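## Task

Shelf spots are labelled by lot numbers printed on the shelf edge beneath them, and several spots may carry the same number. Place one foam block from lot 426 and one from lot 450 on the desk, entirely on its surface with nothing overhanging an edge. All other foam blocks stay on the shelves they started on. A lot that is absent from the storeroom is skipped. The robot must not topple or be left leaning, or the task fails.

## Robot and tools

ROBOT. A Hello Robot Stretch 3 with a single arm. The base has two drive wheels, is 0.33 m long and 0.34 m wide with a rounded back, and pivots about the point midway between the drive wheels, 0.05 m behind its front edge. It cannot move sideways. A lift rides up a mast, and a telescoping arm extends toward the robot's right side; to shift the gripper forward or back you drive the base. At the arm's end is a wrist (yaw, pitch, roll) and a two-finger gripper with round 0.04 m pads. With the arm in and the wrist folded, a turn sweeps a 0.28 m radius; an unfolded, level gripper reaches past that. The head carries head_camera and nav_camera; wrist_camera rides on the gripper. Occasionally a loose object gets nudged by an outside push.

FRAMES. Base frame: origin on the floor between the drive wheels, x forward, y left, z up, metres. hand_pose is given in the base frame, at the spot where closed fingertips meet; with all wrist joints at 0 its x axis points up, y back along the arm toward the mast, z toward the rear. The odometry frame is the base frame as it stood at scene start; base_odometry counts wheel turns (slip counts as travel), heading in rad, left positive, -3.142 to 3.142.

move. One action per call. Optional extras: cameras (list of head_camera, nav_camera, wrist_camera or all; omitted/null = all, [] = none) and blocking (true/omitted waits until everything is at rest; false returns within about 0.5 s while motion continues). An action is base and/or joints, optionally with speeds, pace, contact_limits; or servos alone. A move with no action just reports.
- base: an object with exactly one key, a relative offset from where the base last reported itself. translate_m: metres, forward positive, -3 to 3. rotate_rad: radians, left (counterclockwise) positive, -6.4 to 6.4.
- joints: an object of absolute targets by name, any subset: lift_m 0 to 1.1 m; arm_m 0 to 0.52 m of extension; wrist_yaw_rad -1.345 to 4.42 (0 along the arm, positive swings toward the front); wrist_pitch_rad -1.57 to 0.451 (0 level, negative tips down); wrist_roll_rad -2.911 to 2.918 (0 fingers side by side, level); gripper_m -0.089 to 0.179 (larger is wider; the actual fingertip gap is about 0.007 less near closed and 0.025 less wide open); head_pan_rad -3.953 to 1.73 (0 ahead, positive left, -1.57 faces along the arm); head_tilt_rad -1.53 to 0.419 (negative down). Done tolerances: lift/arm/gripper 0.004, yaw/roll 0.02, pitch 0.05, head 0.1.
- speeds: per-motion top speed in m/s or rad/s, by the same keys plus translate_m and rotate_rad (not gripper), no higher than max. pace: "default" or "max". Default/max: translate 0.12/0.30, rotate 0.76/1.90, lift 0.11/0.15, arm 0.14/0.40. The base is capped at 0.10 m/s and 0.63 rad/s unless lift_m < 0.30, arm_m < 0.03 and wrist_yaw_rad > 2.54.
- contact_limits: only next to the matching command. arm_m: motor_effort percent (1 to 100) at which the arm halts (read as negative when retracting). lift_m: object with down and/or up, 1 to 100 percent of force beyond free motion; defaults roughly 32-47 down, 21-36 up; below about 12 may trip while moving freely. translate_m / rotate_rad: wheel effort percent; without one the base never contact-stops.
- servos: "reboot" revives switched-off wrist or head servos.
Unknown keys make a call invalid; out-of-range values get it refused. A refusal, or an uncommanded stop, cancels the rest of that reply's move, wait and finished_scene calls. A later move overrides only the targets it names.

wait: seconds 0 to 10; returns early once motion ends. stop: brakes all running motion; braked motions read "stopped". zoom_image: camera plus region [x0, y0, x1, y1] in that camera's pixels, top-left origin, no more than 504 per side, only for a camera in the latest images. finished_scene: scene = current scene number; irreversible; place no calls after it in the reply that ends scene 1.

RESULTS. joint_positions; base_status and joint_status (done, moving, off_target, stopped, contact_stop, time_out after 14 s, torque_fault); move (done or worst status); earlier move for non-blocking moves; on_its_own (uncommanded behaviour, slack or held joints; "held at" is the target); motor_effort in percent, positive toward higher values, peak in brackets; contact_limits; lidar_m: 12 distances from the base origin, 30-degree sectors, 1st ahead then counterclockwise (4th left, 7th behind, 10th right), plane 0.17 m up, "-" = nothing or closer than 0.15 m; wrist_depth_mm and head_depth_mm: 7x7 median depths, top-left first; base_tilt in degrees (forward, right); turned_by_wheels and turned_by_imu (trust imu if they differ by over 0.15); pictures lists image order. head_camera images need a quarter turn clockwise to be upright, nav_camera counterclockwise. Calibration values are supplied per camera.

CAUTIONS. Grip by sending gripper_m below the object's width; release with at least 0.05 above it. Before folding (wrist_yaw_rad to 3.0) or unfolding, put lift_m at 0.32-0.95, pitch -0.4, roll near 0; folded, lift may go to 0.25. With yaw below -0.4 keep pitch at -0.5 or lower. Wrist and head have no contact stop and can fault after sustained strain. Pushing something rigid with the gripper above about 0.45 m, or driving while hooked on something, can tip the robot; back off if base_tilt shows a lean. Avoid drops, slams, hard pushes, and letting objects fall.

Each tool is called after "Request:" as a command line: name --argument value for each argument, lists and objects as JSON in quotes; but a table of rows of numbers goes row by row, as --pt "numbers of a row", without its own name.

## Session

Request:
move --joints '{"head_pan_rad":-0.8,"head_tilt_rad":-0.3}' --cameras '["head_camera","nav_camera"]'

Request:
move --joints '{"head_pan_rad":-2.3,"head_tilt_rad":-0.3}' --cameras '["head_camera","nav_camera"]'

Request:
move --joints '{"head_pan_rad":0.9,"head_tilt_rad":-0.3}' --cameras '["head_camera","nav_camera"]'

Scene clock: 1.00 s.
move: done
base_odometry: x=+0.000 y=+0.000 heading=+0.000
turned_by_wheels: +0.000
turned_by_imu: +0.000
base_tilt: forward=-0.3 right=-1.2
lidar_m: 0.84 0.77 0.78 0.96 1.18 1.16 1.57 1.48 1.13 1.37 3.09 1.31
head_depth_mm: 2655 2799 2951 3019 2937 2048 1555 / 2691 2805 2936 3084 2909 2031 1542 / 2703 2822 2927 3117 2907 2014 1552 / 2703 2828 2969 3135 2870 2002 1543 / 2723 2869 2967 3137 2868 1991 1532 / 2761 2876 3019 3153 2840 1959 1524 / 2699 1839 1864 1915 1961 1886 1515
base_status: not commanded
joint_positions: lift_m=+0.306 arm_m=+0.001 wrist_yaw_rad=+2.853 wrist_pitch_rad=-0.337 wrist_roll_rad=+0.000 gripper_m=+0.037 head_pan_rad=-0.820 head_tilt_rad=-0.302
joint_status: all done
measured_speeds: all 0
motor_effort: left_wheel=-0.3(0.5) right_wheel=+0.6(1.0) lift_m=+26.4(27.3) arm_m=-8.1(8.3) wrist_yaw_rad=-1.0(2.2) wrist_pitch_rad=+2.0(2.1) wrist_roll_rad=+0.2(0.3) gripper_m=+0.4(1.0) head_pan_rad=+0.8(6.0) head_tilt_rad=-2.3(6.5)
hand_pose: x=+0.0453 y=+0.0786 z=+0.3376 quat_wxyz=(+0.218, +0.707, +0.017, +0.673) (m; base frame)
wrist_depth_mm: 133 - - - - - - / 136 - - - - - - / 145 - - - - - - / 156 186 861 866 834 - - / 170 181 733 672 664 688 663 / 575 194 126 562 129 578 573 / 502 205 311 499 483 494 488
pictures: head_camera (sideways), nav_camera (sideways)
camera_calibration:
head_camera: T_world_to_cam=[[-0.2019, 0.148655, -0.968059, 1.27665], [0.757356, 0.650415, -0.0580781, 0.0706121], [0.621006, -0.744891, -0.243903, 0.269214], [0, 0, 0, 1]] pos_world=[0.0370949, -0.035173, 1.30564]
nav_camera: T_world_to_cam=[[0.197819, -0.187151, 0.962207, -1.21054], [-0.721505, -0.692274, 0.0136848, 0.0367852], [0.663549, -0.696944, -0.271976, 0.303158], [0, 0, 0, 1]] pos_world=[0.0648486, 0.0101954, 1.24674]

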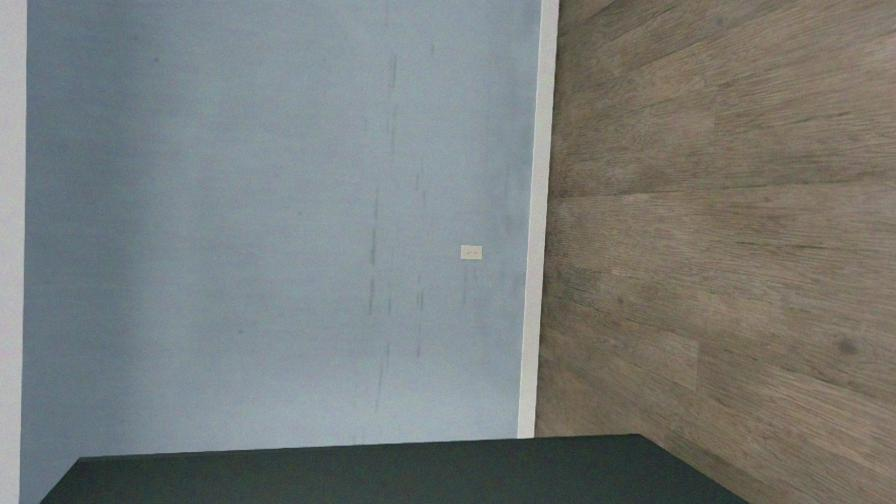

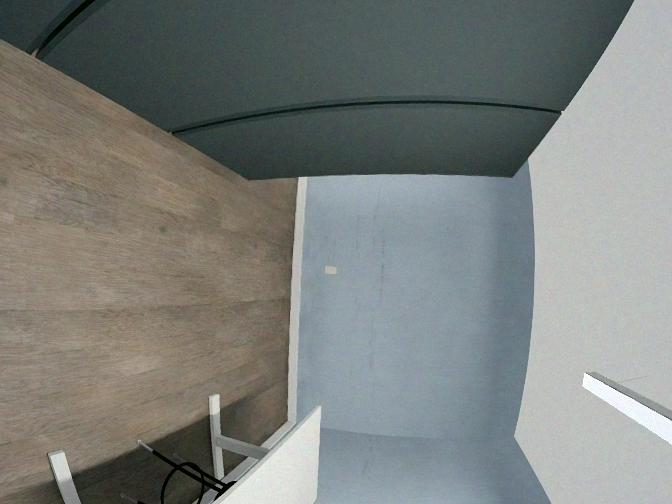

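Scene clock: 2.20 s.
move: done
base_odometry: x=+0.000 y=+0.000 heading=+0.000
turned_by_wheels: +0.000
turned_by_imu: +0.000
base_tilt: forward=-0.3 right=-1.2
lidar_m: 0.84 0.77 0.78 0.96 1.17 1.16 1.57 1.49 1.13 1.38 3.09 1.31
head_depth_mm: 1255 1321 1370 1447 1525 1602 1568 / 1273 1328 1394 1464 1549 1623 1555 / 1305 1347 1422 1489 1567 1648 1553 / 1326 1376 1450 1522 1607 1693 1535 / 1345 1395 1467 1546 1631 1706 1537 / 1352 1410 1490 1560 1378 1754 1487 / 1369 1440 1511 1579 1281 936 1420
base_status: not commanded
joint_positions: lift_m=+0.306 arm_m=+0.001 wrist_yaw_rad=+2.853 wrist_pitch_rad=-0.337 wrist_roll_rad=+0.000 gripper_m=+0.037 head_pan_rad=-2.340 head_tilt_rad=-0.302
joint_status: all done
measured_speeds: translate_m=+0.000 rotate_rad=+0.000 lift_m=+0.000 arm_m=+0.000 wrist_yaw_rad=+0.000 wrist_pitch_rad=+0.000 wrist_roll_rad=+0.000 head_pan_rad=+0.024 head_tilt_rad=+0.000
motor_effort: left_wheel=+0.0(0.5) right_wheel=+0.4(1.2) lift_m=+26.6(27.1) arm_m=-11.6(11.6) wrist_yaw_rad=-0.9(2.2) wrist_pitch_rad=+2.0(2.2) wrist_roll_rad=-0.2(0.3) gripper_m=+0.8(0.9) head_pan_rad=+3.2(5.9) head_tilt_rad=-0.9(5.1)
hand_pose: x=+0.0453 y=+0.0786 z=+0.3376 quat_wxyz=(+0.218, +0.707, +0.017, +0.673) (m; base frame)
wrist_depth_mm: 133 - - - - - - / 136 - - - - - - / 145 - - - - - - / 156 186 864 861 812 - - / 169 181 734 663 658 684 662 / 574 193 126 553 129 574 568 / 503 205 314 498 477 493 486
pictures: head_camera (sideways), nav_camera (sideways)
camera_calibration:
head_camera: T_world_to_cam=[[0.138063, 0.209283, -0.96806, 1.27457], [0.688498, -0.722908, -0.058091, 0.0710227], [-0.711975, -0.658487, -0.243898, 0.277378], [0, 0, 0, 1]] pos_world=[-0.0273843, -0.0327529, 1.30564]
nav_camera: T_world_to_cam=[[-0.176749, -0.207167, 0.962207, -1.20825], [-0.728445, 0.684968, 0.0136676, 0.0368559], [-0.661912, -0.698499, -0.271977, 0.311262], [0, 0, 0, 1]] pos_world=[0.0193185, -0.0581389, 1.24674]

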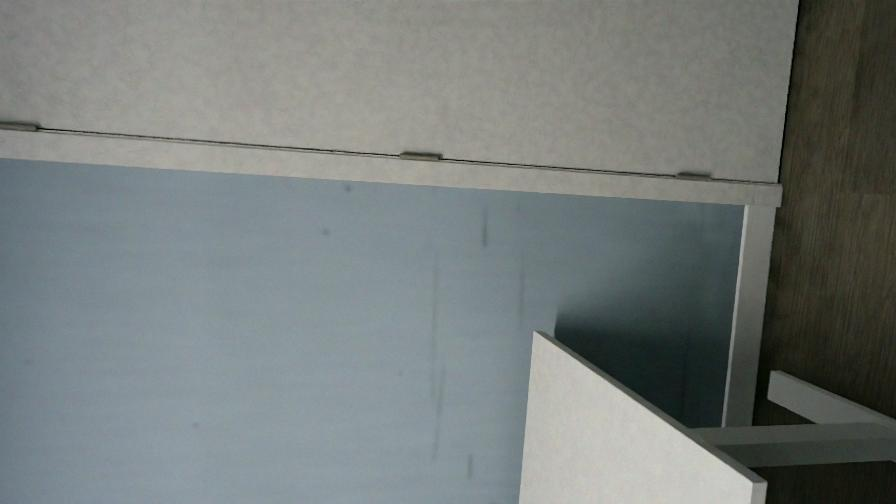

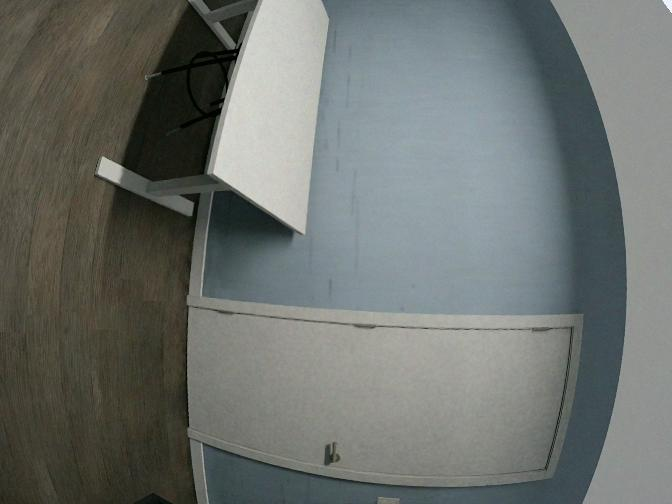

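Scene clock: 5.13 s.
move: done
base_odometry: x=+0.000 y=+0.000 heading=+0.000
turned_by_wheels: +0.000
turned_by_imu: +0.000
base_tilt: forward=-0.4 right=-1.2
lidar_m: 0.85 0.77 0.78 0.96 1.17 1.17 1.57 1.48 1.13 1.38 3.09 1.31
head_depth_mm: 623 648 676 705 743 778 823 / 634 661 692 725 761 801 846 / 647 677 709 743 781 826 873 / 663 693 728 762 804 850 896 / 677 710 744 784 830 876 930 / 696 729 767 806 850 904 955 / 713 749 785 830 875 929 994
base_status: not commanded
joint_positions: lift_m=+0.306 arm_m=+0.001 wrist_yaw_rad=+2.853 wrist_pitch_rad=-0.337 wrist_roll_rad=+0.000 gripper_m=+0.037 head_pan_rad=+0.908 head_tilt_rad=-0.302
joint_status: all done
measured_speeds: translate_m=+0.000 rotate_rad=+0.000 lift_m=+0.000 arm_m=+0.000 wrist_yaw_rad=+0.000 wrist_pitch_rad=+0.000 wrist_roll_rad=+0.000 head_pan_rad=-0.024 head_tilt_rad=+0.000
motor_effort: left_wheel=-0.2(0.8) right_wheel=-0.2(1.5) lift_m=+26.3(27.1) arm_m=-12.2(13.0) wrist_yaw_rad=+0.1(1.9) wrist_pitch_rad=+2.1(2.2) wrist_roll_rad=+0.0(0.3) gripper_m=+0.4(0.9) head_pan_rad=-3.3(5.4) head_tilt_rad=+2.0(3.9)
hand_pose: x=+0.0453 y=+0.0786 z=+0.3376 quat_wxyz=(+0.218, +0.707, +0.017, +0.673) (m; base frame)
wrist_depth_mm: 133 - - - - - - / 136 - - - - - - / 144 - - - - - - / 155 186 891 868 814 - - / 169 181 730 666 663 694 660 / 578 193 126 556 129 578 570 / 507 205 314 497 483 495 491
pictures: head_camera (sideways), nav_camera (sideways)
camera_calibration:
head_camera: T_world_to_cam=[[-0.115088, -0.222742, -0.96806, 1.27613], [-0.761238, 0.645863, -0.0581078, 0.0799136], [0.638178, 0.730237, -0.243891, 0.26906], [0, 0, 0, 1]] pos_world=[0.0359925, 0.036158, 1.30564]
nav_camera: T_world_to_cam=[[0.153772, 0.224742, 0.962208, -1.21027], [0.79699, -0.603838, 0.0136694, 0.0275599], [0.58409, 0.764769, -0.271971, 0.303652], [0, 0, 0, 1]] pos_world=[-0.0132193, 0.0564166, 1.24674]

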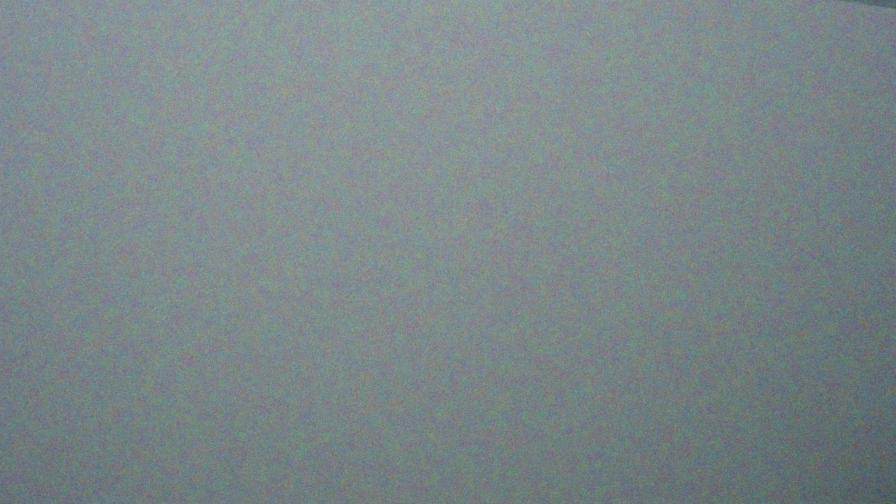

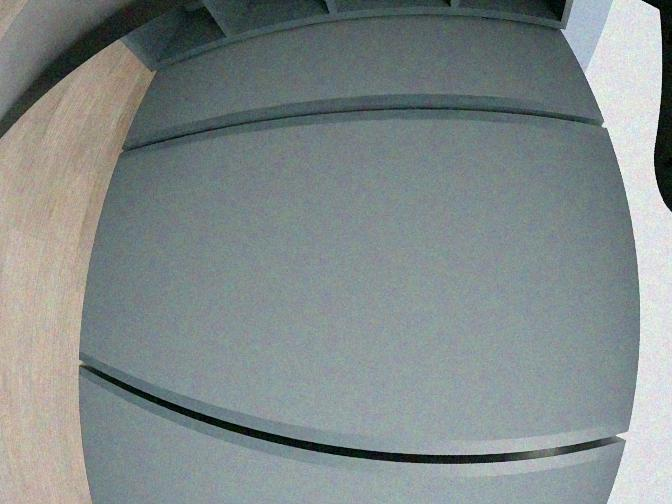

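Request:
move --joints '{"head_pan_rad":-3.9,"head_tilt_rad":-0.3}' --cameras '["head_camera","nav_camera"]'

Request:
move --joints '{"head_pan_rad":1.65,"head_tilt_rad":-0.3}' --cameras '["head_camera","nav_camera"]'

Scene clock: 24.07 s.
move: done
base_odometry: x=+0.000 y=+0.000 heading=+0.000
turned_by_wheels: +0.000
turned_by_imu: +0.000
base_tilt: forward=-0.5 right=-1.3
lidar_m: 0.84 0.77 0.78 0.96 1.18 1.16 1.58 1.48 1.13 1.37 3.10 1.31
head_depth_mm: - - - - - - - / 1388 1421 - - - - - / 1386 1432 1512 1500 1645 1675 1457 / 1035 1075 1194 1291 1441 1327 1405 / 1421 1465 1537 1268 1510 1356 1414 / 1432 1482 1564 1626 1696 1721 1440 / 1474 1498 1593 1594 1688 1719 1433
base_status: not commanded
joint_positions: lift_m=+0.306 arm_m=+0.001 wrist_yaw_rad=+2.853 wrist_pitch_rad=-0.337 wrist_roll_rad=+0.000 gripper_m=+0.037 head_pan_rad=-3.908 head_tilt_rad=-0.300
joint_status: all done
measured_speeds: translate_m=+0.000 rotate_rad=+0.000 lift_m=+0.000 arm_m=+0.000 wrist_yaw_rad=+0.000 wrist_pitch_rad=+0.000 wrist_roll_rad=+0.000 head_pan_rad=+0.024 head_tilt_rad=+0.000
motor_effort: left_wheel=+0.0(0.9) right_wheel=+0.4(1.3) lift_m=+26.6(27.0) arm_m=-11.9(12.6) wrist_yaw_rad=+0.2(1.5) wrist_pitch_rad=+2.0(2.2) wrist_roll_rad=+0.1(0.3) gripper_m=+0.4(1.0) head_pan_rad=+3.6(5.8) head_tilt_rad=+5.8(8.4)
hand_pose: x=+0.0453 y=+0.0786 z=+0.3376 quat_wxyz=(+0.218, +0.707, +0.017, +0.673) (m; base frame)
wrist_depth_mm: 133 - - - - - - / 136 - - - - - - / 145 - - - - - - / 155 186 878 859 832 - - / 170 181 731 677 661 694 661 / 571 193 126 564 129 574 577 / 503 205 313 501 478 494 492
pictures: head_camera (sideways), nav_camera (sideways)
camera_calibration:
head_camera: T_world_to_cam=[[0.208382, -0.136507, -0.968474, 1.27473], [-0.721476, -0.690007, -0.0579803, 0.0795055], [-0.66034, 0.710814, -0.242272, 0.274873], [0, 0, 0, 1]] pos_world=[-0.0267598, 0.0334847, 1.30574]
nav_camera: T_world_to_cam=[[-0.206406, 0.175179, 0.962657, -1.20872], [0.683385, 0.72993, 0.013698, 0.0281442], [-0.700273, 0.660692, -0.270376, 0.309402], [0, 0, 0, 1]] pos_world=[-0.0520536, -0.0132217, 1.24685]

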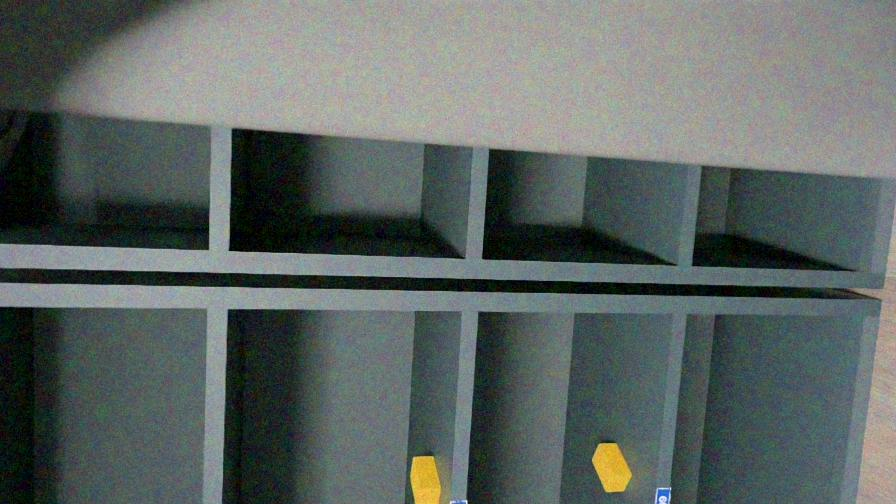

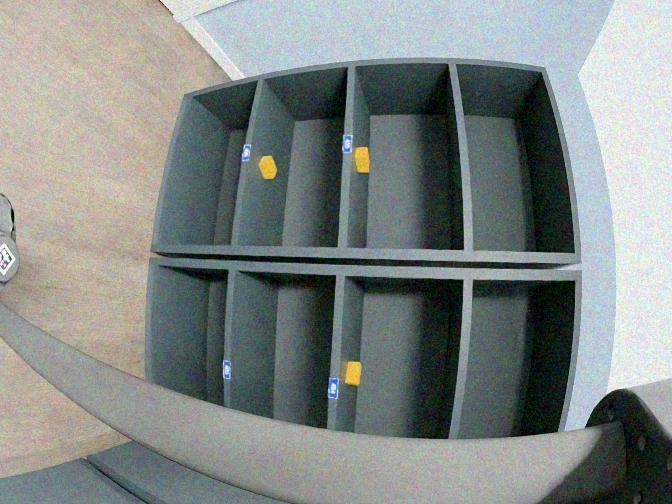

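Scene clock: 27.87 s.
move: done
base_odometry: x=+0.000 y=+0.000 heading=+0.000
turned_by_wheels: +0.000
turned_by_imu: +0.000
base_tilt: forward=-0.3 right=-1.3
lidar_m: 0.84 0.77 0.78 0.96 1.17 1.16 1.58 1.48 1.13 1.38 3.09 1.31
head_depth_mm: 817 835 856 880 904 933 958 / 910 932 966 1001 1022 1055 1097 / 1028 1062 1099 1129 1175 1217 1261 / 1170 1209 1274 1324 1385 1452 1448 / 1268 1306 1390 1431 1499 1593 1512 / 1453 1504 1606 1623 1699 1714 1454 / 1396 1424 1515 1521 1625 1642 1437
base_status: not commanded
joint_positions: lift_m=+0.306 arm_m=+0.001 wrist_yaw_rad=+2.853 wrist_pitch_rad=-0.337 wrist_roll_rad=+0.000 gripper_m=+0.037 head_pan_rad=+1.658 head_tilt_rad=-0.300
joint_status: all done
measured_speeds: translate_m=+0.000 rotate_rad=+0.000 lift_m=+0.000 arm_m=+0.000 wrist_yaw_rad=+0.000 wrist_pitch_rad=+0.000 wrist_roll_rad=+0.000 head_pan_rad=-0.024 head_tilt_rad=+0.000
motor_effort: left_wheel=-0.4(0.7) right_wheel=+0.4(1.4) lift_m=+26.3(27.0) arm_m=-11.7(12.6) wrist_yaw_rad=+0.3(1.9) wrist_pitch_rad=+2.1(2.1) wrist_roll_rad=-0.1(0.4) gripper_m=+0.5(1.1) head_pan_rad=-3.5(5.8) head_tilt_rad=+4.4(9.4)
hand_pose: x=+0.0453 y=+0.0786 z=+0.3376 quat_wxyz=(+0.218, +0.707, +0.017, +0.673) (m; base frame)
wrist_depth_mm: 134 - - - - - - / 137 - - - - - - / 145 - - - - - - / 156 186 872 874 809 - - / 169 181 735 670 669 692 672 / 576 194 126 564 129 575 574 / 504 205 313 499 482 497 489
pictures: head_camera (sideways), nav_camera (sideways)
camera_calibration:
head_camera: T_world_to_cam=[[0.0674994, -0.2397, -0.968498, 1.2756], [-0.997232, -0.0465456, -0.0579822, 0.0811631], [-0.031181, 0.969731, -0.242178, 0.270967], [0, 0, 0, 1]] pos_world=[0.00328515, 0.046774, 1.30574]
nav_camera: T_world_to_cam=[[-0.0406078, 0.267559, 0.962685, -1.20975], [0.994726, 0.101653, 0.0137069, 0.0262617], [-0.0941922, 0.958164, -0.270276, 0.305612], [0, 0, 0, 1]] pos_world=[-0.0464623, 0.0281839, 1.24685]

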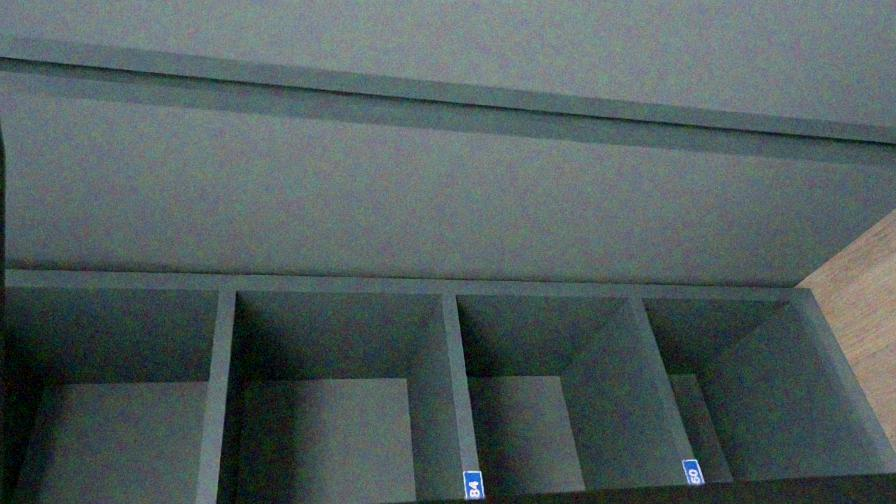

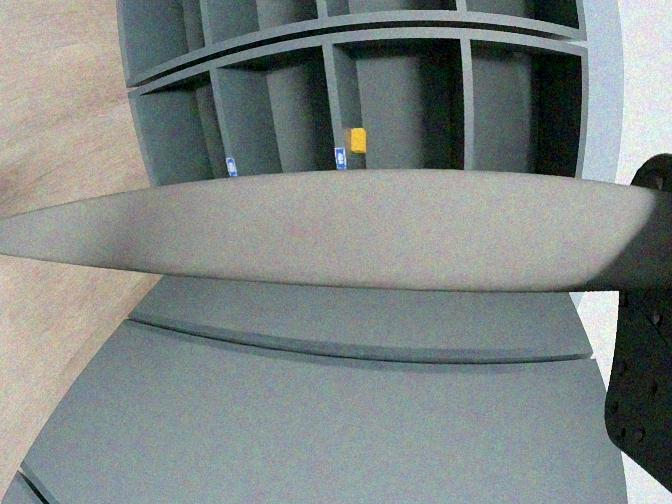

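Request:
move --base '{"rotate_rad":-2.48}' --joints '{"head_pan_rad":-1.4,"head_tilt_rad":-0.3,"lift_m":0.28}' --pace "max" --cameras '["head_camera","nav_camera"]'

Request:
zoom_image --camera "head_camera" --region '[380, 0, 680, 252]'

Request:
zoom_image --camera "head_camera" --region '[380, 252, 680, 504]'

Scene clock: 39.30 s.
move: done
base_odometry: x=+0.000 y=+0.000 heading=-2.480
turned_by_wheels: -2.480
turned_by_imu: -2.434
base_tilt: forward=-0.3 right=-1.2
lidar_m: 1.48 1.13 1.33 3.09 1.08 0.80 0.77 0.80 1.12 1.17 1.57 1.54
head_depth_mm: 1346 1379 1469 1492 1597 1351 1466 / 1361 1408 1477 1517 1619 1403 1461 / 1316 1379 1498 1359 1641 1666 1460 / 1059 1072 1117 1169 1253 1309 1379 / 1431 1477 1575 1614 1706 1716 1442 / 1464 1509 1608 1623 1691 1720 1440 / 1492 1533 1634 1695 1677 1782 1469
base_status: done
joint_positions: lift_m=+0.280 arm_m=+0.001 wrist_yaw_rad=+2.853 wrist_pitch_rad=-0.338 wrist_roll_rad=+0.000 gripper_m=+0.037 head_pan_rad=-1.407 head_tilt_rad=-0.300
joint_status: all done
measured_speeds: all 0
motor_effort: left_wheel=+6.7(15.4) right_wheel=-6.9(14.8) lift_m=+25.5(30.2) arm_m=-11.6(13.1) wrist_yaw_rad=-0.5(2.0) wrist_pitch_rad=+2.1(2.3) wrist_roll_rad=+0.0(0.4) gripper_m=+0.6(1.1) head_pan_rad=+3.6(4.7) head_tilt_rad=+4.2(7.6)
hand_pose: x=+0.0453 y=+0.0785 z=+0.3110 quat_wxyz=(+0.218, +0.707, +0.018, +0.673) (m; base frame)
wrist_depth_mm: 133 - - - - - - / 136 - - - - - - / 145 - - - - - - / 155 186 820 823 816 800 765 / 171 180 684 630 626 636 642 / 535 193 126 529 129 544 540 / 473 206 287 457 452 462 461
pictures: head_camera (sideways), nav_camera (sideways)
camera_calibration:
head_camera: T_world_to_cam=[[-0.0855486, 0.233873, -0.968496, 1.27653], [0.990795, 0.122323, -0.0579798, 0.0690366], [0.104909, -0.964542, -0.242185, 0.270149], [0, 0, 0, 1]] pos_world=[0.0124633, -0.0464215, 1.30574]
nav_camera: T_world_to_cam=[[0.0608449, -0.26368, 0.962689, -1.21037], [-0.984091, -0.177138, 0.0136794, 0.0383262], [0.166922, -0.948206, -0.270263, 0.304008], [0, 0, 0, 1]] pos_world=[0.0606156, -0.0240992, 1.24685]

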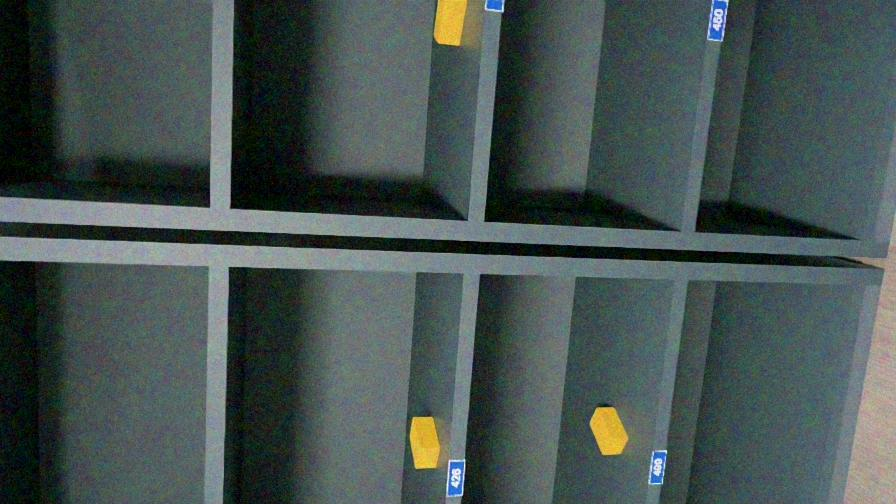

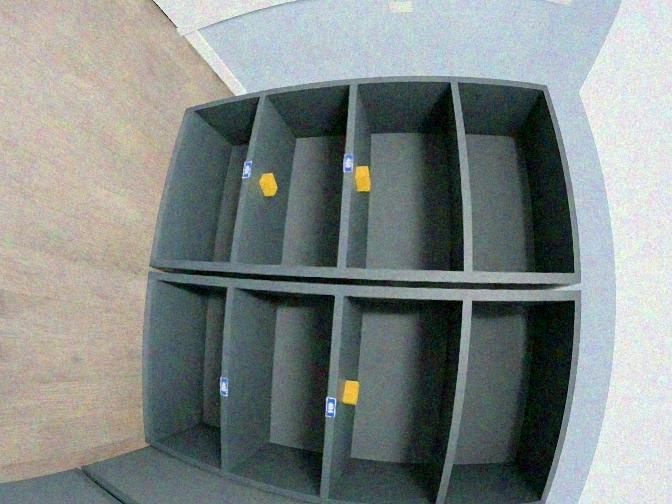

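Scaled by 1.680 from the camera's 896x504 image, which has a finer 1280x720 frame.

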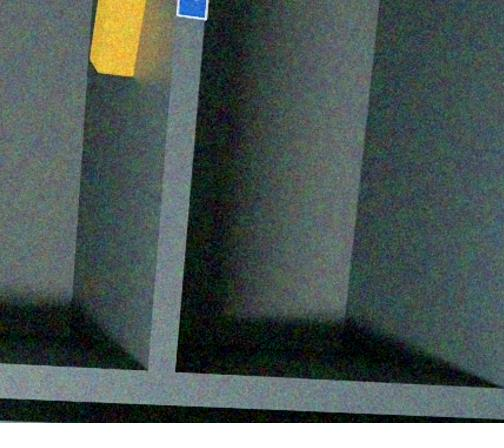

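Scaled by 1.680 from the camera's 896x504 image, which has a finer 1280x720 frame.

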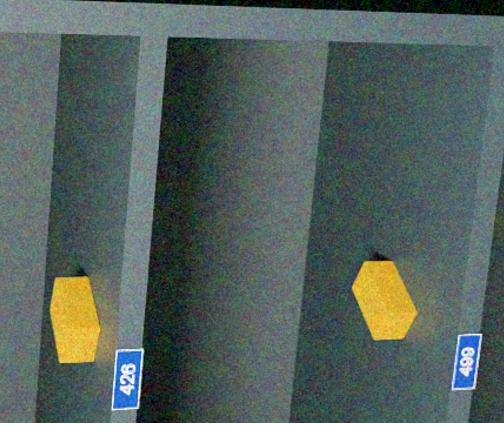

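Request:
move --base '{"rotate_rad":-0.72}' --pace "max" --cameras '[]'

Request:
move --base '{"translate_m":0.77}' --pace "max" --cameras '[]'

Request:
move --base '{"rotate_rad":0.72}' --joints '{"head_pan_rad":-1.6,"head_tilt_rad":-0.4,"lift_m":0.9,"gripper_m":0.17,"wrist_pitch_rad":-0.4}' --pace "max" --cameras '["head_camera","nav_camera"]'

Scene clock: 71.47 s.
move: done
base_odometry: x=+0.000 y=+0.000 heading=+3.084
turned_by_wheels: -0.720
turned_by_imu: -0.705
base_tilt: forward=-0.2 right=-1.2
lidar_m: 1.57 1.48 1.13 1.33 3.09 1.34 0.85 0.77 0.78 0.95 1.42 1.16
head_depth_mm: 877 901 927 940 964 990 1016 / 988 1016 1044 1070 1109 1136 1176 / 1138 1169 1207 1249 1289 1331 1390 / 1216 1256 1339 1388 1456 1528 1536 / 1415 1505 1594 1582 1610 1731 1479 / 1431 1474 1563 1588 1666 1702 1433 / 1362 1401 1467 1470 1585 1353 1437
base_status: done
joint_positions: lift_m=+0.280 arm_m=+0.001 wrist_yaw_rad=+2.853 wrist_pitch_rad=-0.338 wrist_roll_rad=+0.000 gripper_m=+0.037 head_pan_rad=-1.400 head_tilt_rad=-0.300
joint_status: not commanded
measured_speeds: all 0
motor_effort: left_wheel=+5.2(14.6) right_wheel=-8.6(14.6) lift_m=+25.4(25.9) arm_m=-12.9(12.9) wrist_yaw_rad=+0.0(2.2) wrist_pitch_rad=+2.2(2.3) wrist_roll_rad=+0.2(0.3) gripper_m=+0.3(1.0) head_pan_rad=+3.1(4.0) head_tilt_rad=+3.8(4.8)
hand_pose: x=+0.0453 y=+0.0785 z=+0.3110 quat_wxyz=(+0.218, +0.707, +0.018, +0.673) (m; base frame)
wrist_depth_mm: 133 - - - - - - / 136 - - - - - - / 144 - - - - - - / 155 186 834 819 809 800 798 / 170 181 684 636 630 644 643 / 545 194 126 531 129 537 538 / 478 206 284 455 453 464 461
pictures: none
No camera images: "cameras" was empty.

Scene clock: 75.37 s.
move: done
base_odometry: x=-0.769 y=+0.044 heading=+3.084
turned_by_wheels: +0.000
turned_by_imu: +0.000
base_tilt: forward=-0.3 right=-1.1
lidar_m: 0.82 0.90 0.91 1.05 1.05 2.37 1.50 1.36 1.37 0.76 0.86 0.82
head_depth_mm: 1351 1380 1491 1363 1564 1283 1478 / 1268 1290 1417 1188 1564 1213 1417 / 1175 1003 1318 1311 1462 1199 1331 / 656 686 719 762 807 858 921 / 736 712 805 841 814 934 902 / 935 724 1039 1040 804 1129 909 / 940 739 1026 1049 743 1133 902
base_status: done
joint_positions: lift_m=+0.280 arm_m=+0.001 wrist_yaw_rad=+2.853 wrist_pitch_rad=-0.338 wrist_roll_rad=+0.000 gripper_m=+0.037 head_pan_rad=-1.400 head_tilt_rad=-0.300
joint_status: not commanded
measured_speeds: all 0
motor_effort: left_wheel=+5.1(16.5) right_wheel=-0.9(10.9) lift_m=+25.9(29.6) arm_m=-10.9(12.6) wrist_yaw_rad=+1.4(1.8) wrist_pitch_rad=+2.1(2.4) wrist_roll_rad=+0.2(0.3) gripper_m=+0.6(1.0) head_pan_rad=+2.2(3.9) head_tilt_rad=+3.7(4.6)
hand_pose: x=+0.0453 y=+0.0785 z=+0.3110 quat_wxyz=(+0.218, +0.707, +0.018, +0.673) (m; base frame)
wrist_depth_mm: 134 - - - - - - / 136 - - - - - - / 144 - - - - - - / 156 186 826 824 805 801 756 / 171 181 687 631 629 637 643 / 538 193 126 528 129 537 541 / 475 206 285 455 454 462 459
pictures: none
No camera images: "cameras" was empty.

Scene clock: 80.30 s.
move: done
base_odometry: x=-0.769 y=+0.044 heading=-2.479
turned_by_wheels: +0.720
turned_by_imu: +0.708
base_tilt: forward=-0.4 right=-1.3
lidar_m: 0.91 0.94 1.05 2.25 1.89 1.40 1.36 1.42 0.76 1.12 0.82 0.93
head_depth_mm: 643 943 965 882 883 924 887 / 656 997 1065 948 1222 1065 925 / 674 998 1066 933 1239 1062 924 / 690 992 1063 922 1238 1053 916 / 613 994 1062 837 1229 1045 908 / 623 990 1063 896 1222 1037 906 / 639 987 1050 890 1211 1037 901
base_status: done
joint_positions: lift_m=+0.900 arm_m=+0.001 wrist_yaw_rad=+2.853 wrist_pitch_rad=-0.413 wrist_roll_rad=+0.000 gripper_m=+0.170 head_pan_rad=-1.600 head_tilt_rad=-0.400
joint_status: all done
measured_speeds: all 0
motor_effort: left_wheel=-5.3(14.6) right_wheel=+6.6(13.2) lift_m=+26.9(32.2) arm_m=-12.5(12.9) wrist_yaw_rad=+0.5(1.8) wrist_pitch_rad=+1.9(4.5) wrist_roll_rad=+0.0(0.3) gripper_m=+0.8(83.7) head_pan_rad=-3.0(3.7) head_tilt_rad=-4.3(4.7)
hand_pose: x=+0.0428 y=+0.0702 z=+0.9138 quat_wxyz=(+0.243, +0.705, +0.044, +0.664) (m; base frame)
wrist_depth_mm: 133 - - - - - - / 138 - - - - - - / 150 - - - - - - / 164 182 - - - - - / - 181 - - - - - / 123 141 - - - - - / 116 240 - - - - 106
pictures: head_camera (sideways), nav_camera (sideways)
camera_calibration:
head_camera: T_world_to_cam=[[-0.0363586, 0.34155, -0.93916, 1.23788], [0.996036, -0.0639626, -0.0618221, 0.0740404], [-0.0811865, -0.937685, -0.33787, 0.395766], [0, 0, 0, 1]] pos_world=[0.00339146, -0.0469565, 1.30086]
nav_camera: T_world_to_cam=[[0.00637801, -0.365333, 0.930855, -1.16846], [-0.999833, 0.0136262, 0.0121985, 0.0404035], [-0.0171405, -0.930777, -0.365185, 0.428589], [0, 0, 0, 1]] pos_world=[0.0551955, -0.0285079, 1.24369]

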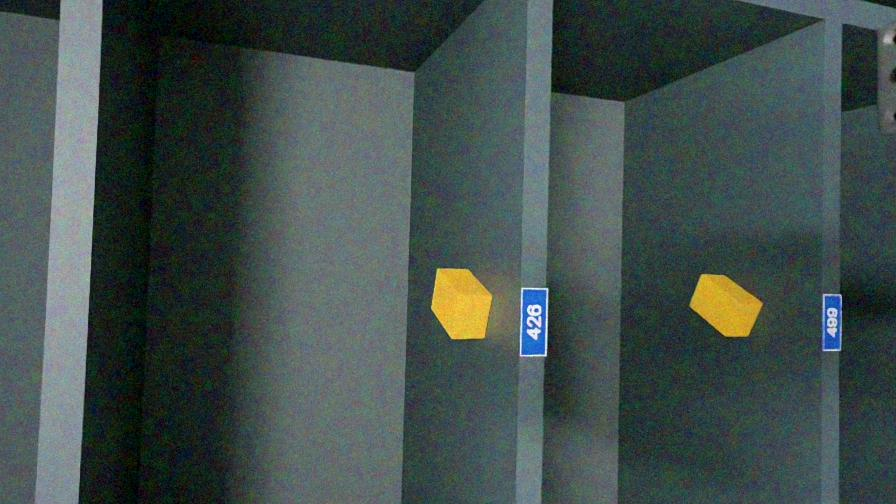

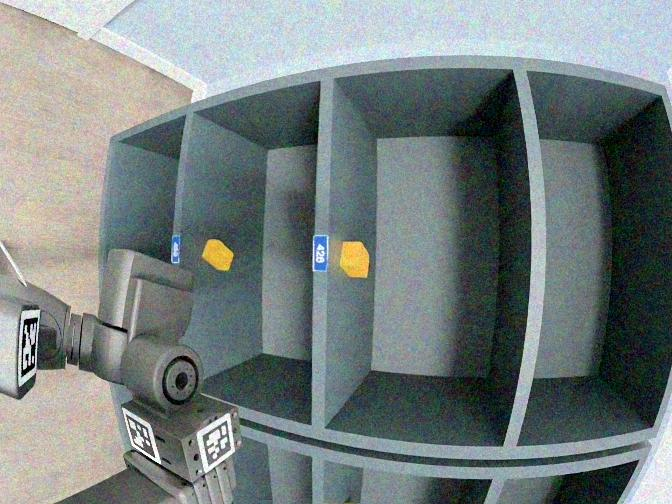

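Request:
move --base '{"translate_m":0.05}' --joints '{"wrist_yaw_rad":0}' --cameras '[]'

Request:
move --joints '{"lift_m":1.02,"wrist_pitch_rad":-0.32}' --cameras '[]'

Request:
move --joints '{"arm_m":0.28}' --cameras '["head_camera","wrist_camera"]'

Scene clock: 94.27 s.
move: done
base_odometry: x=-0.808 y=+0.014 heading=-2.480
turned_by_wheels: +0.000
turned_by_imu: +0.000
base_tilt: forward=-0.4 right=-1.4
lidar_m: 0.86 0.89 1.03 1.79 1.96 1.46 1.41 1.47 0.79 1.12 0.79 0.88
head_depth_mm: 643 992 1054 955 1003 994 930 / 656 1003 1069 944 1243 1066 868 / 673 995 1065 934 1236 1058 897 / 693 993 1065 823 1237 1013 913 / 612 997 1060 908 1229 1048 914 / 625 990 1055 900 1221 1041 856 / 643 988 1061 885 1203 1036 905
base_status: done
joint_positions: lift_m=+0.900 arm_m=+0.001 wrist_yaw_rad=+0.003 wrist_pitch_rad=-0.413 wrist_roll_rad=+0.000 gripper_m=+0.170 head_pan_rad=-1.600 head_tilt_rad=-0.400
joint_status: all done
measured_speeds: all 0
motor_effort: left_wheel=+2.9(8.1) right_wheel=+8.3(11.7) lift_m=+25.4(25.9) arm_m=-12.1(12.3) wrist_yaw_rad=-3.8(6.6) wrist_pitch_rad=+2.0(2.1) wrist_roll_rad=-0.2(0.3) gripper_m=+0.7(1.1) head_pan_rad=-2.9(3.8) head_tilt_rad=-3.2(4.7)
hand_pose: x=-0.0208 y=-0.3706 z=+0.9138 quat_wxyz=(+0.693, +0.146, -0.691, -0.144) (m; base frame)
wrist_depth_mm: - - - 380 - - - / - - - - - 822 - / - - - - - - - / - - - - - 831 - / - 143 - 717 - 140 - / - 124 - - - 134 - / 116 940 - - - - 106
pictures: none
No camera images: "cameras" was empty.

Scene clock: 96.20 s.
move: done
base_odometry: x=-0.808 y=+0.014 heading=-2.480
turned_by_wheels: +0.000
turned_by_imu: +0.000
base_tilt: forward=-0.3 right=-1.3
lidar_m: 0.85 0.89 1.03 1.79 1.96 1.46 1.41 1.47 0.79 1.12 0.79 0.88
head_depth_mm: 644 1000 1051 968 - - - / 658 998 1067 948 1221 - - / 675 998 1070 933 705 - - / 693 1000 1066 822 699 - - / 613 992 1061 909 1232 1048 1211 / 623 989 1057 896 1223 935 903 / 642 986 1054 889 1211 1034 901
base_status: not commanded
joint_positions: lift_m=+1.020 arm_m=+0.001 wrist_yaw_rad=+0.003 wrist_pitch_rad=-0.341 wrist_roll_rad=+0.000 gripper_m=+0.170 head_pan_rad=-1.600 head_tilt_rad=-0.400
joint_status: all done
measured_speeds: all 0
motor_effort: left_wheel=+3.0(3.4) right_wheel=+8.8(9.0) lift_m=+29.2(32.6) arm_m=-11.2(12.2) wrist_yaw_rad=-3.4(4.5) wrist_pitch_rad=+3.3(5.6) wrist_roll_rad=-0.1(0.3) gripper_m=+0.5(1.2) head_pan_rad=-2.7(3.5) head_tilt_rad=-3.6(4.3)
hand_pose: x=-0.0208 y=-0.3790 z=+1.0503 quat_wxyz=(+0.697, +0.121, -0.696, -0.119) (m; base frame)
wrist_depth_mm: - - - - - 738 - / - - - - - - - / - - - 450 - - - / - - - - - 948 - / - 143 - - - 934 - / - 124 - 776 - - - / 116 123 - - - - 106
pictures: none
No camera images: "cameras" was empty.

Scene clock: 99.47 s.
move: done
base_odometry: x=-0.808 y=+0.014 heading=-2.480
turned_by_wheels: +0.000
turned_by_imu: +0.000
base_tilt: forward=-0.4 right=-1.1
lidar_m: 0.86 0.89 1.03 1.79 1.97 1.45 1.40 1.47 0.78 1.12 0.79 0.89
head_depth_mm: 645 993 1039 - 1055 994 930 / 658 998 1040 361 1244 1065 925 / 677 998 397 363 1235 1057 918 / 694 993 1042 383 1232 1018 912 / 611 990 1066 909 1228 1051 913 / 624 989 1055 898 1227 1042 906 / 643 985 1058 886 1213 1034 904
base_status: not commanded
joint_positions: lift_m=+1.020 arm_m=+0.280 wrist_yaw_rad=+0.003 wrist_pitch_rad=-0.341 wrist_roll_rad=+0.000 gripper_m=+0.170 head_pan_rad=-1.600 head_tilt_rad=-0.400
joint_status: all done
measured_speeds: all 0
motor_effort: left_wheel=+2.8(3.6) right_wheel=+8.1(8.9) lift_m=+25.2(29.9) arm_m=+12.5(14.8) wrist_yaw_rad=-2.8(4.6) wrist_pitch_rad=+3.4(3.5) wrist_roll_rad=-0.1(0.3) gripper_m=+0.8(1.0) head_pan_rad=-3.0(3.6) head_tilt_rad=-2.7(4.1)
hand_pose: x=-0.0208 y=-0.6584 z=+1.0503 quat_wxyz=(+0.697, +0.121, -0.696, -0.119) (m; base frame)
wrist_depth_mm: - - - - - - 509 / - - - - - - - / - - - - - - - / - - - - - - - / - 143 - - - - - / - 124 - - - - - / - - - 215 - - 106
pictures: head_camera (sideways), wrist_camera
camera_calibration:
head_camera: T_world_to_cam=[[-0.0363586, 0.34155, -0.93916, 1.23788], [0.996036, -0.0639626, -0.0618221, 0.0740404], [-0.0811865, -0.937685, -0.33787, 0.395766], [0, 0, 0, 1]] pos_world=[0.00339146, -0.0469565, 1.30086]
wrist_camera: T_world_to_cam=[[-0.998883, -0.0415905, -0.0224157, -0.0180307], [-0.00229939, 0.516672, -0.85618, 1.27193], [0.0471905, -0.855173, -0.516191, 0.146281], [0, 0, 0, 1]] pos_world=[-0.021989, -0.532823, 1.1641]

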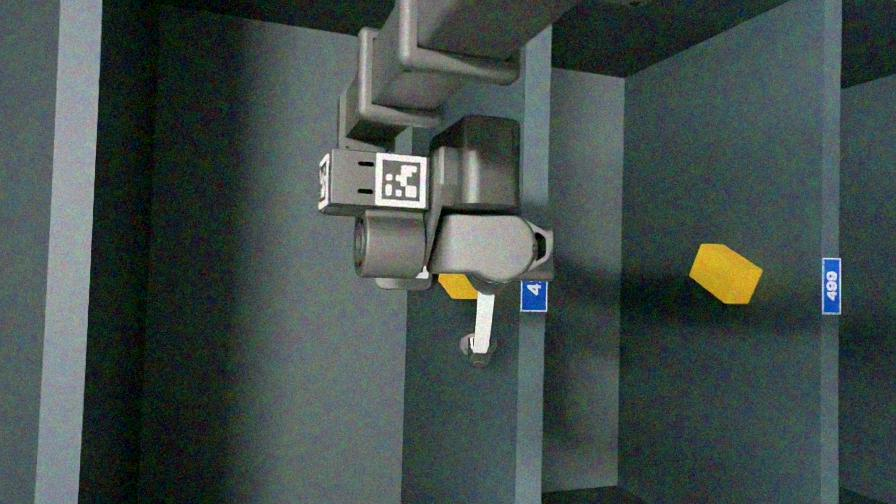

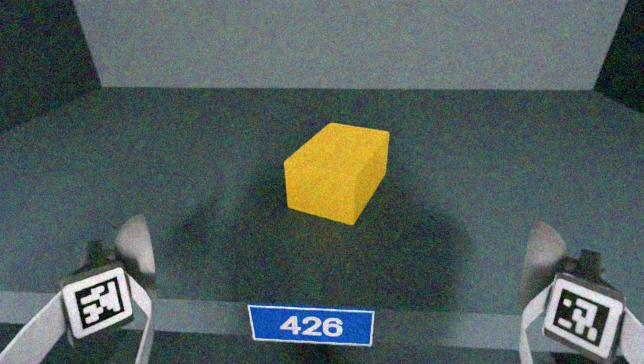

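Request:
move --base '{"translate_m":0.084}' --joints '{"wrist_yaw_rad":-0.38,"wrist_pitch_rad":-0.35,"lift_m":1.0}' --cameras '[]'

Request:
move --joints '{"arm_m":0.37}' --contact_limits '{"arm_m":25}' --cameras '["wrist_camera"]'

Scene clock: 126.87 s.
move: done
base_odometry: x=-0.874 y=-0.038 heading=-2.480
turned_by_wheels: +0.000
turned_by_imu: +0.000
base_tilt: forward=-0.4 right=-1.0
lidar_m: 0.77 0.81 1.00 2.21 2.08 1.54 1.49 1.56 0.84 1.12 0.75 0.80
head_depth_mm: 645 1006 1069 1051 1264 1068 933 / 661 1004 1058 329 1249 1064 925 / 677 996 1048 371 1238 1056 920 / 696 993 1063 382 456 1050 916 / 611 993 1061 912 1230 1045 909 / 626 991 1056 898 1219 1035 910 / 647 971 1037 882 1019 1003 899
base_status: done
joint_positions: lift_m=+1.000 arm_m=+0.280 wrist_yaw_rad=-0.377 wrist_pitch_rad=-0.363 wrist_roll_rad=+0.000 gripper_m=+0.170 head_pan_rad=-1.600 head_tilt_rad=-0.400
joint_status: all done
measured_speeds: all 0
motor_effort: left_wheel=+6.8(9.1) right_wheel=+4.4(11.5) lift_m=+29.2(29.9) arm_m=+2.3(6.1) wrist_yaw_rad=-3.4(6.6) wrist_pitch_rad=+1.8(3.8) wrist_roll_rad=-0.3(0.3) gripper_m=+0.5(1.1) head_pan_rad=-2.6(3.5) head_tilt_rad=-3.0(4.0)
hand_pose: x=-0.1066 y=-0.6397 z=+1.0253 quat_wxyz=(+0.660, -0.005, -0.707, -0.256) (m; base frame)
wrist_depth_mm: - - - - 649 - - / - - - - - - - / - - - - - - - / - - - - - - - / - 143 - - - - - / - 124 204 217 - 134 - / - - - - - - 106
pictures: none
No camera images: "cameras" was empty.

Scene clock: 128.77 s.
move: done
base_odometry: x=-0.874 y=-0.038 heading=-2.480
turned_by_wheels: +0.000
turned_by_imu: +0.000
base_tilt: forward=-0.4 right=-1.1
lidar_m: 0.77 0.81 1.00 2.22 2.08 1.54 1.49 1.56 0.83 1.12 0.75 0.80
head_depth_mm: 647 1007 1067 1119 1270 1073 931 / 661 1003 1056 354 1241 1073 922 / 678 995 1038 457 1241 1054 919 / 697 993 1040 473 1232 1051 915 / 613 994 1065 904 1237 1051 911 / 627 990 1057 893 1219 1041 909 / 646 973 1035 885 1019 996 903
base_status: not commanded
joint_positions: lift_m=+1.000 arm_m=+0.370 wrist_yaw_rad=-0.377 wrist_pitch_rad=-0.363 wrist_roll_rad=+0.000 gripper_m=+0.170 head_pan_rad=-1.600 head_tilt_rad=-0.400
joint_status: all done
measured_speeds: all 0
motor_effort: left_wheel=+6.5(7.0) right_wheel=+5.2(5.9) lift_m=+28.1(29.6) arm_m=+13.3(14.3) wrist_yaw_rad=-1.5(4.1) wrist_pitch_rad=+1.9(2.0) wrist_roll_rad=-0.2(0.3) gripper_m=+0.8(1.1) head_pan_rad=-3.8(3.8) head_tilt_rad=-2.1(3.6)
contact_limits: arm_m 25 (drawing in: default 31, maximum 55; extending or still: default 39, maximum 69)
hand_pose: x=-0.1066 y=-0.7297 z=+1.0253 quat_wxyz=(+0.660, -0.005, -0.707, -0.256) (m; base frame)
wrist_depth_mm: - - - - - 563 - / - - - - - - - / - - - - - - - / - - 186 185 - - - / - 143 193 191 - - - / - 124 - - - - - / 155 159 163 163 161 161 106
pictures: wrist_camera
camera_calibration:
wrist_camera: T_world_to_cam=[[-0.942815, 0.332504, -0.0232784, 0.172598], [0.196379, 0.497687, -0.844833, 1.2828], [-0.269325, -0.801092, -0.534524, 0.100936], [0, 0, 0, 1]] pos_world=[-0.0620026, -0.614963, 1.14172]

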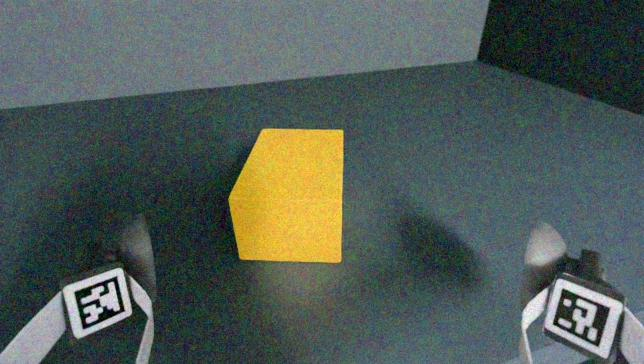

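Request:
move --joints '{"arm_m":0.445}' --contact_limits '{"arm_m":25}' --cameras '["wrist_camera"]'

Request:
move --joints '{"gripper_m":0.02}' --cameras '["wrist_camera"]'

Request:
move --joints '{"lift_m":1.07}' --cameras '["wrist_camera"]'

Scene clock: 137.20 s.
move: done
base_odometry: x=-0.874 y=-0.038 heading=-2.480
turned_by_wheels: +0.000
turned_by_imu: +0.000
base_tilt: forward=-0.2 right=-1.3
lidar_m: 0.77 0.81 1.00 2.22 2.07 1.54 1.49 1.55 0.84 1.12 0.75 0.80
head_depth_mm: 646 1003 1072 311 - 1075 930 / 661 1001 1059 317 1243 1068 924 / 679 998 1038 746 1233 1056 922 / 698 999 1042 549 1236 1048 916 / 613 993 1060 908 1230 1048 910 / 628 987 1059 892 1221 1041 907 / 647 970 1035 885 1014 1000 901
base_status: not commanded
joint_positions: lift_m=+1.000 arm_m=+0.445 wrist_yaw_rad=-0.377 wrist_pitch_rad=-0.363 wrist_roll_rad=+0.000 gripper_m=+0.170 head_pan_rad=-1.600 head_tilt_rad=-0.400
joint_status: all done
measured_speeds: all 0
motor_effort: left_wheel=+6.5(7.0) right_wheel=+5.1(6.2) lift_m=+25.9(27.3) arm_m=+12.2(13.8) wrist_yaw_rad=-1.7(4.7) wrist_pitch_rad=+1.8(2.0) wrist_roll_rad=+0.0(0.3) gripper_m=+1.0(1.0) head_pan_rad=-2.8(3.3) head_tilt_rad=-2.8(3.6)
contact_limits: arm_m 25 (drawing in: default 31, maximum 55; extending or still: default 39, maximum 69)
hand_pose: x=-0.1066 y=-0.8047 z=+1.0253 quat_wxyz=(+0.660, -0.005, -0.707, -0.256) (m; base frame)
wrist_depth_mm: 334 - - - - 506 - / - - - - - - - / - - - - - - - / - - - 183 - - - / - 143 - 156 155 - - / - 124 - 131 127 - - / 155 159 159 128 131 161 106
pictures: wrist_camera
camera_calibration:
wrist_camera: T_world_to_cam=[[-0.942815, 0.332504, -0.0232784, 0.197536], [0.196379, 0.497687, -0.844833, 1.32012], [-0.269325, -0.801092, -0.534524, 0.0408544], [0, 0, 0, 1]] pos_world=[-0.0620026, -0.689963, 1.14172]

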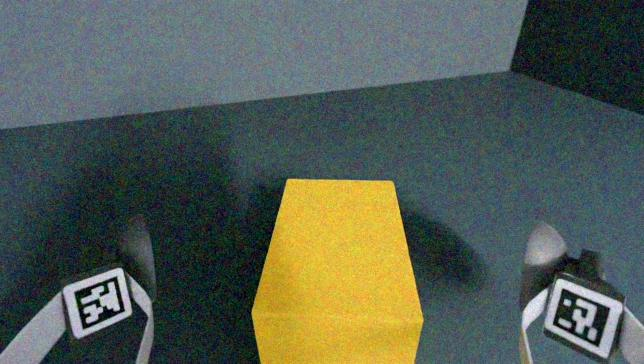

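Scene clock: 139.23 s.
move: done
base_odometry: x=-0.874 y=-0.038 heading=-2.480
turned_by_wheels: +0.000
turned_by_imu: +0.000
base_tilt: forward=-0.4 right=-1.2
lidar_m: 0.77 0.81 1.00 2.22 2.07 1.54 1.49 1.56 0.84 1.12 0.75 0.80
head_depth_mm: 646 1002 1071 311 - 1066 932 / 662 1001 1058 317 1246 1064 930 / 677 1003 1032 748 1241 1060 920 / 698 990 1039 549 1233 1054 917 / 615 992 1061 909 1228 1046 911 / 627 989 1059 893 1218 1035 908 / 645 967 1034 885 1010 997 901
base_status: not commanded
joint_positions: lift_m=+1.000 arm_m=+0.445 wrist_yaw_rad=-0.379 wrist_pitch_rad=-0.353 wrist_roll_rad=+0.000 gripper_m=+0.021 head_pan_rad=-1.600 head_tilt_rad=-0.400
joint_status: all done
measured_speeds: all 0
motor_effort: left_wheel=+6.6(6.9) right_wheel=+5.0(5.8) lift_m=+24.8(26.7) arm_m=+8.4(12.1) wrist_yaw_rad=-0.1(3.9) wrist_pitch_rad=+0.1(2.0) wrist_roll_rad=+0.0(0.4) gripper_m=-15.6(88.8) head_pan_rad=-2.6(3.2) head_tilt_rad=-2.6(3.1)
contact_limits: arm_m 25 (drawing in: default 31, maximum 55; extending or still: default 39, maximum 69)
hand_pose: x=-0.1074 y=-0.8056 z=+1.0276 quat_wxyz=(+0.661, -0.009, -0.707, -0.253) (m; base frame)
wrist_depth_mm: 336 - - - - 510 - / - - - - - - - / - - - - - - - / - - - 183 - - - / - - 153 161 149 - - / - - 129 134 126 - - / 162 98 157 127 126 155 163
pictures: wrist_camera
camera_calibration:
wrist_camera: T_world_to_cam=[[-0.942366, 0.333799, -0.0229188, 0.197946], [0.194091, 0.489581, -0.850082, 1.32128], [-0.272536, -0.805536, -0.526152, 0.0286683], [0, 0, 0, 1]] pos_world=[-0.0620972, -0.689853, 1.14281]

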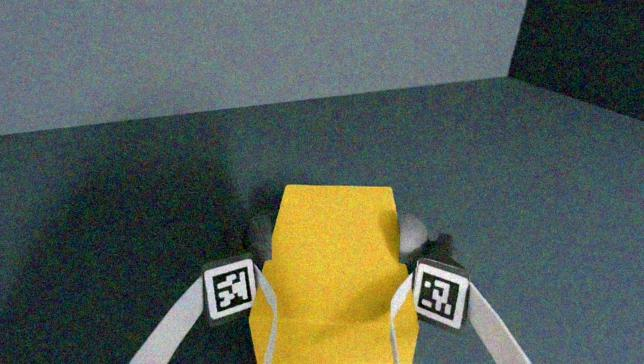

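Scene clock: 140.70 s.
move: done
base_odometry: x=-0.874 y=-0.038 heading=-2.480
turned_by_wheels: +0.000
turned_by_imu: +0.000
base_tilt: forward=-0.3 right=-1.0
lidar_m: 0.77 0.81 1.00 2.21 2.08 1.54 1.49 1.56 0.83 1.12 0.75 0.80
head_depth_mm: 647 1001 - 951 1208 1077 933 / 660 1003 355 941 1251 1066 927 / 680 990 503 799 1245 1058 923 / 698 994 511 793 1235 1049 917 / 614 994 1060 908 1230 1046 910 / 627 993 1060 894 1218 1040 909 / 646 971 1034 889 1012 1001 903
base_status: not commanded
joint_positions: lift_m=+1.070 arm_m=+0.445 wrist_yaw_rad=-0.379 wrist_pitch_rad=-0.365 wrist_roll_rad=+0.000 gripper_m=+0.021 head_pan_rad=-1.600 head_tilt_rad=-0.400
joint_status: all done
measured_speeds: all 0
motor_effort: left_wheel=+6.3(6.5) right_wheel=+4.7(5.9) lift_m=+28.5(31.5) arm_m=+4.4(8.1) wrist_yaw_rad=-2.7(3.1) wrist_pitch_rad=+2.3(2.4) wrist_roll_rad=+0.3(0.3) gripper_m=-15.3(15.3) head_pan_rad=-2.6(3.4) head_tilt_rad=-2.3(3.1)
contact_limits: arm_m 25 (drawing in: default 31, maximum 55; extending or still: default 39, maximum 69)
hand_pose: x=-0.1069 y=-0.8043 z=+1.0948 quat_wxyz=(+0.659, -0.005, -0.707, -0.257) (m; base frame)
wrist_depth_mm: 336 - - - - 510 - / - - - - - 549 - / - - - - - - - / - - - 186 - - - / - - 153 160 149 - - / - - 128 135 127 - - / - - 116 127 123 - -
pictures: wrist_camera
camera_calibration:
wrist_camera: T_world_to_cam=[[-0.94225, 0.3341, -0.0232953, 0.200224], [0.19787, 0.499228, -0.843575, 1.37875], [-0.270208, -0.799468, -0.536506, 0.081603], [0, 0, 0, 1]] pos_world=[-0.0621026, -0.689966, 1.21152]

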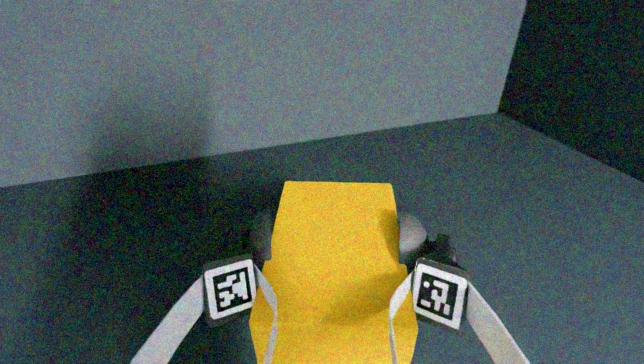

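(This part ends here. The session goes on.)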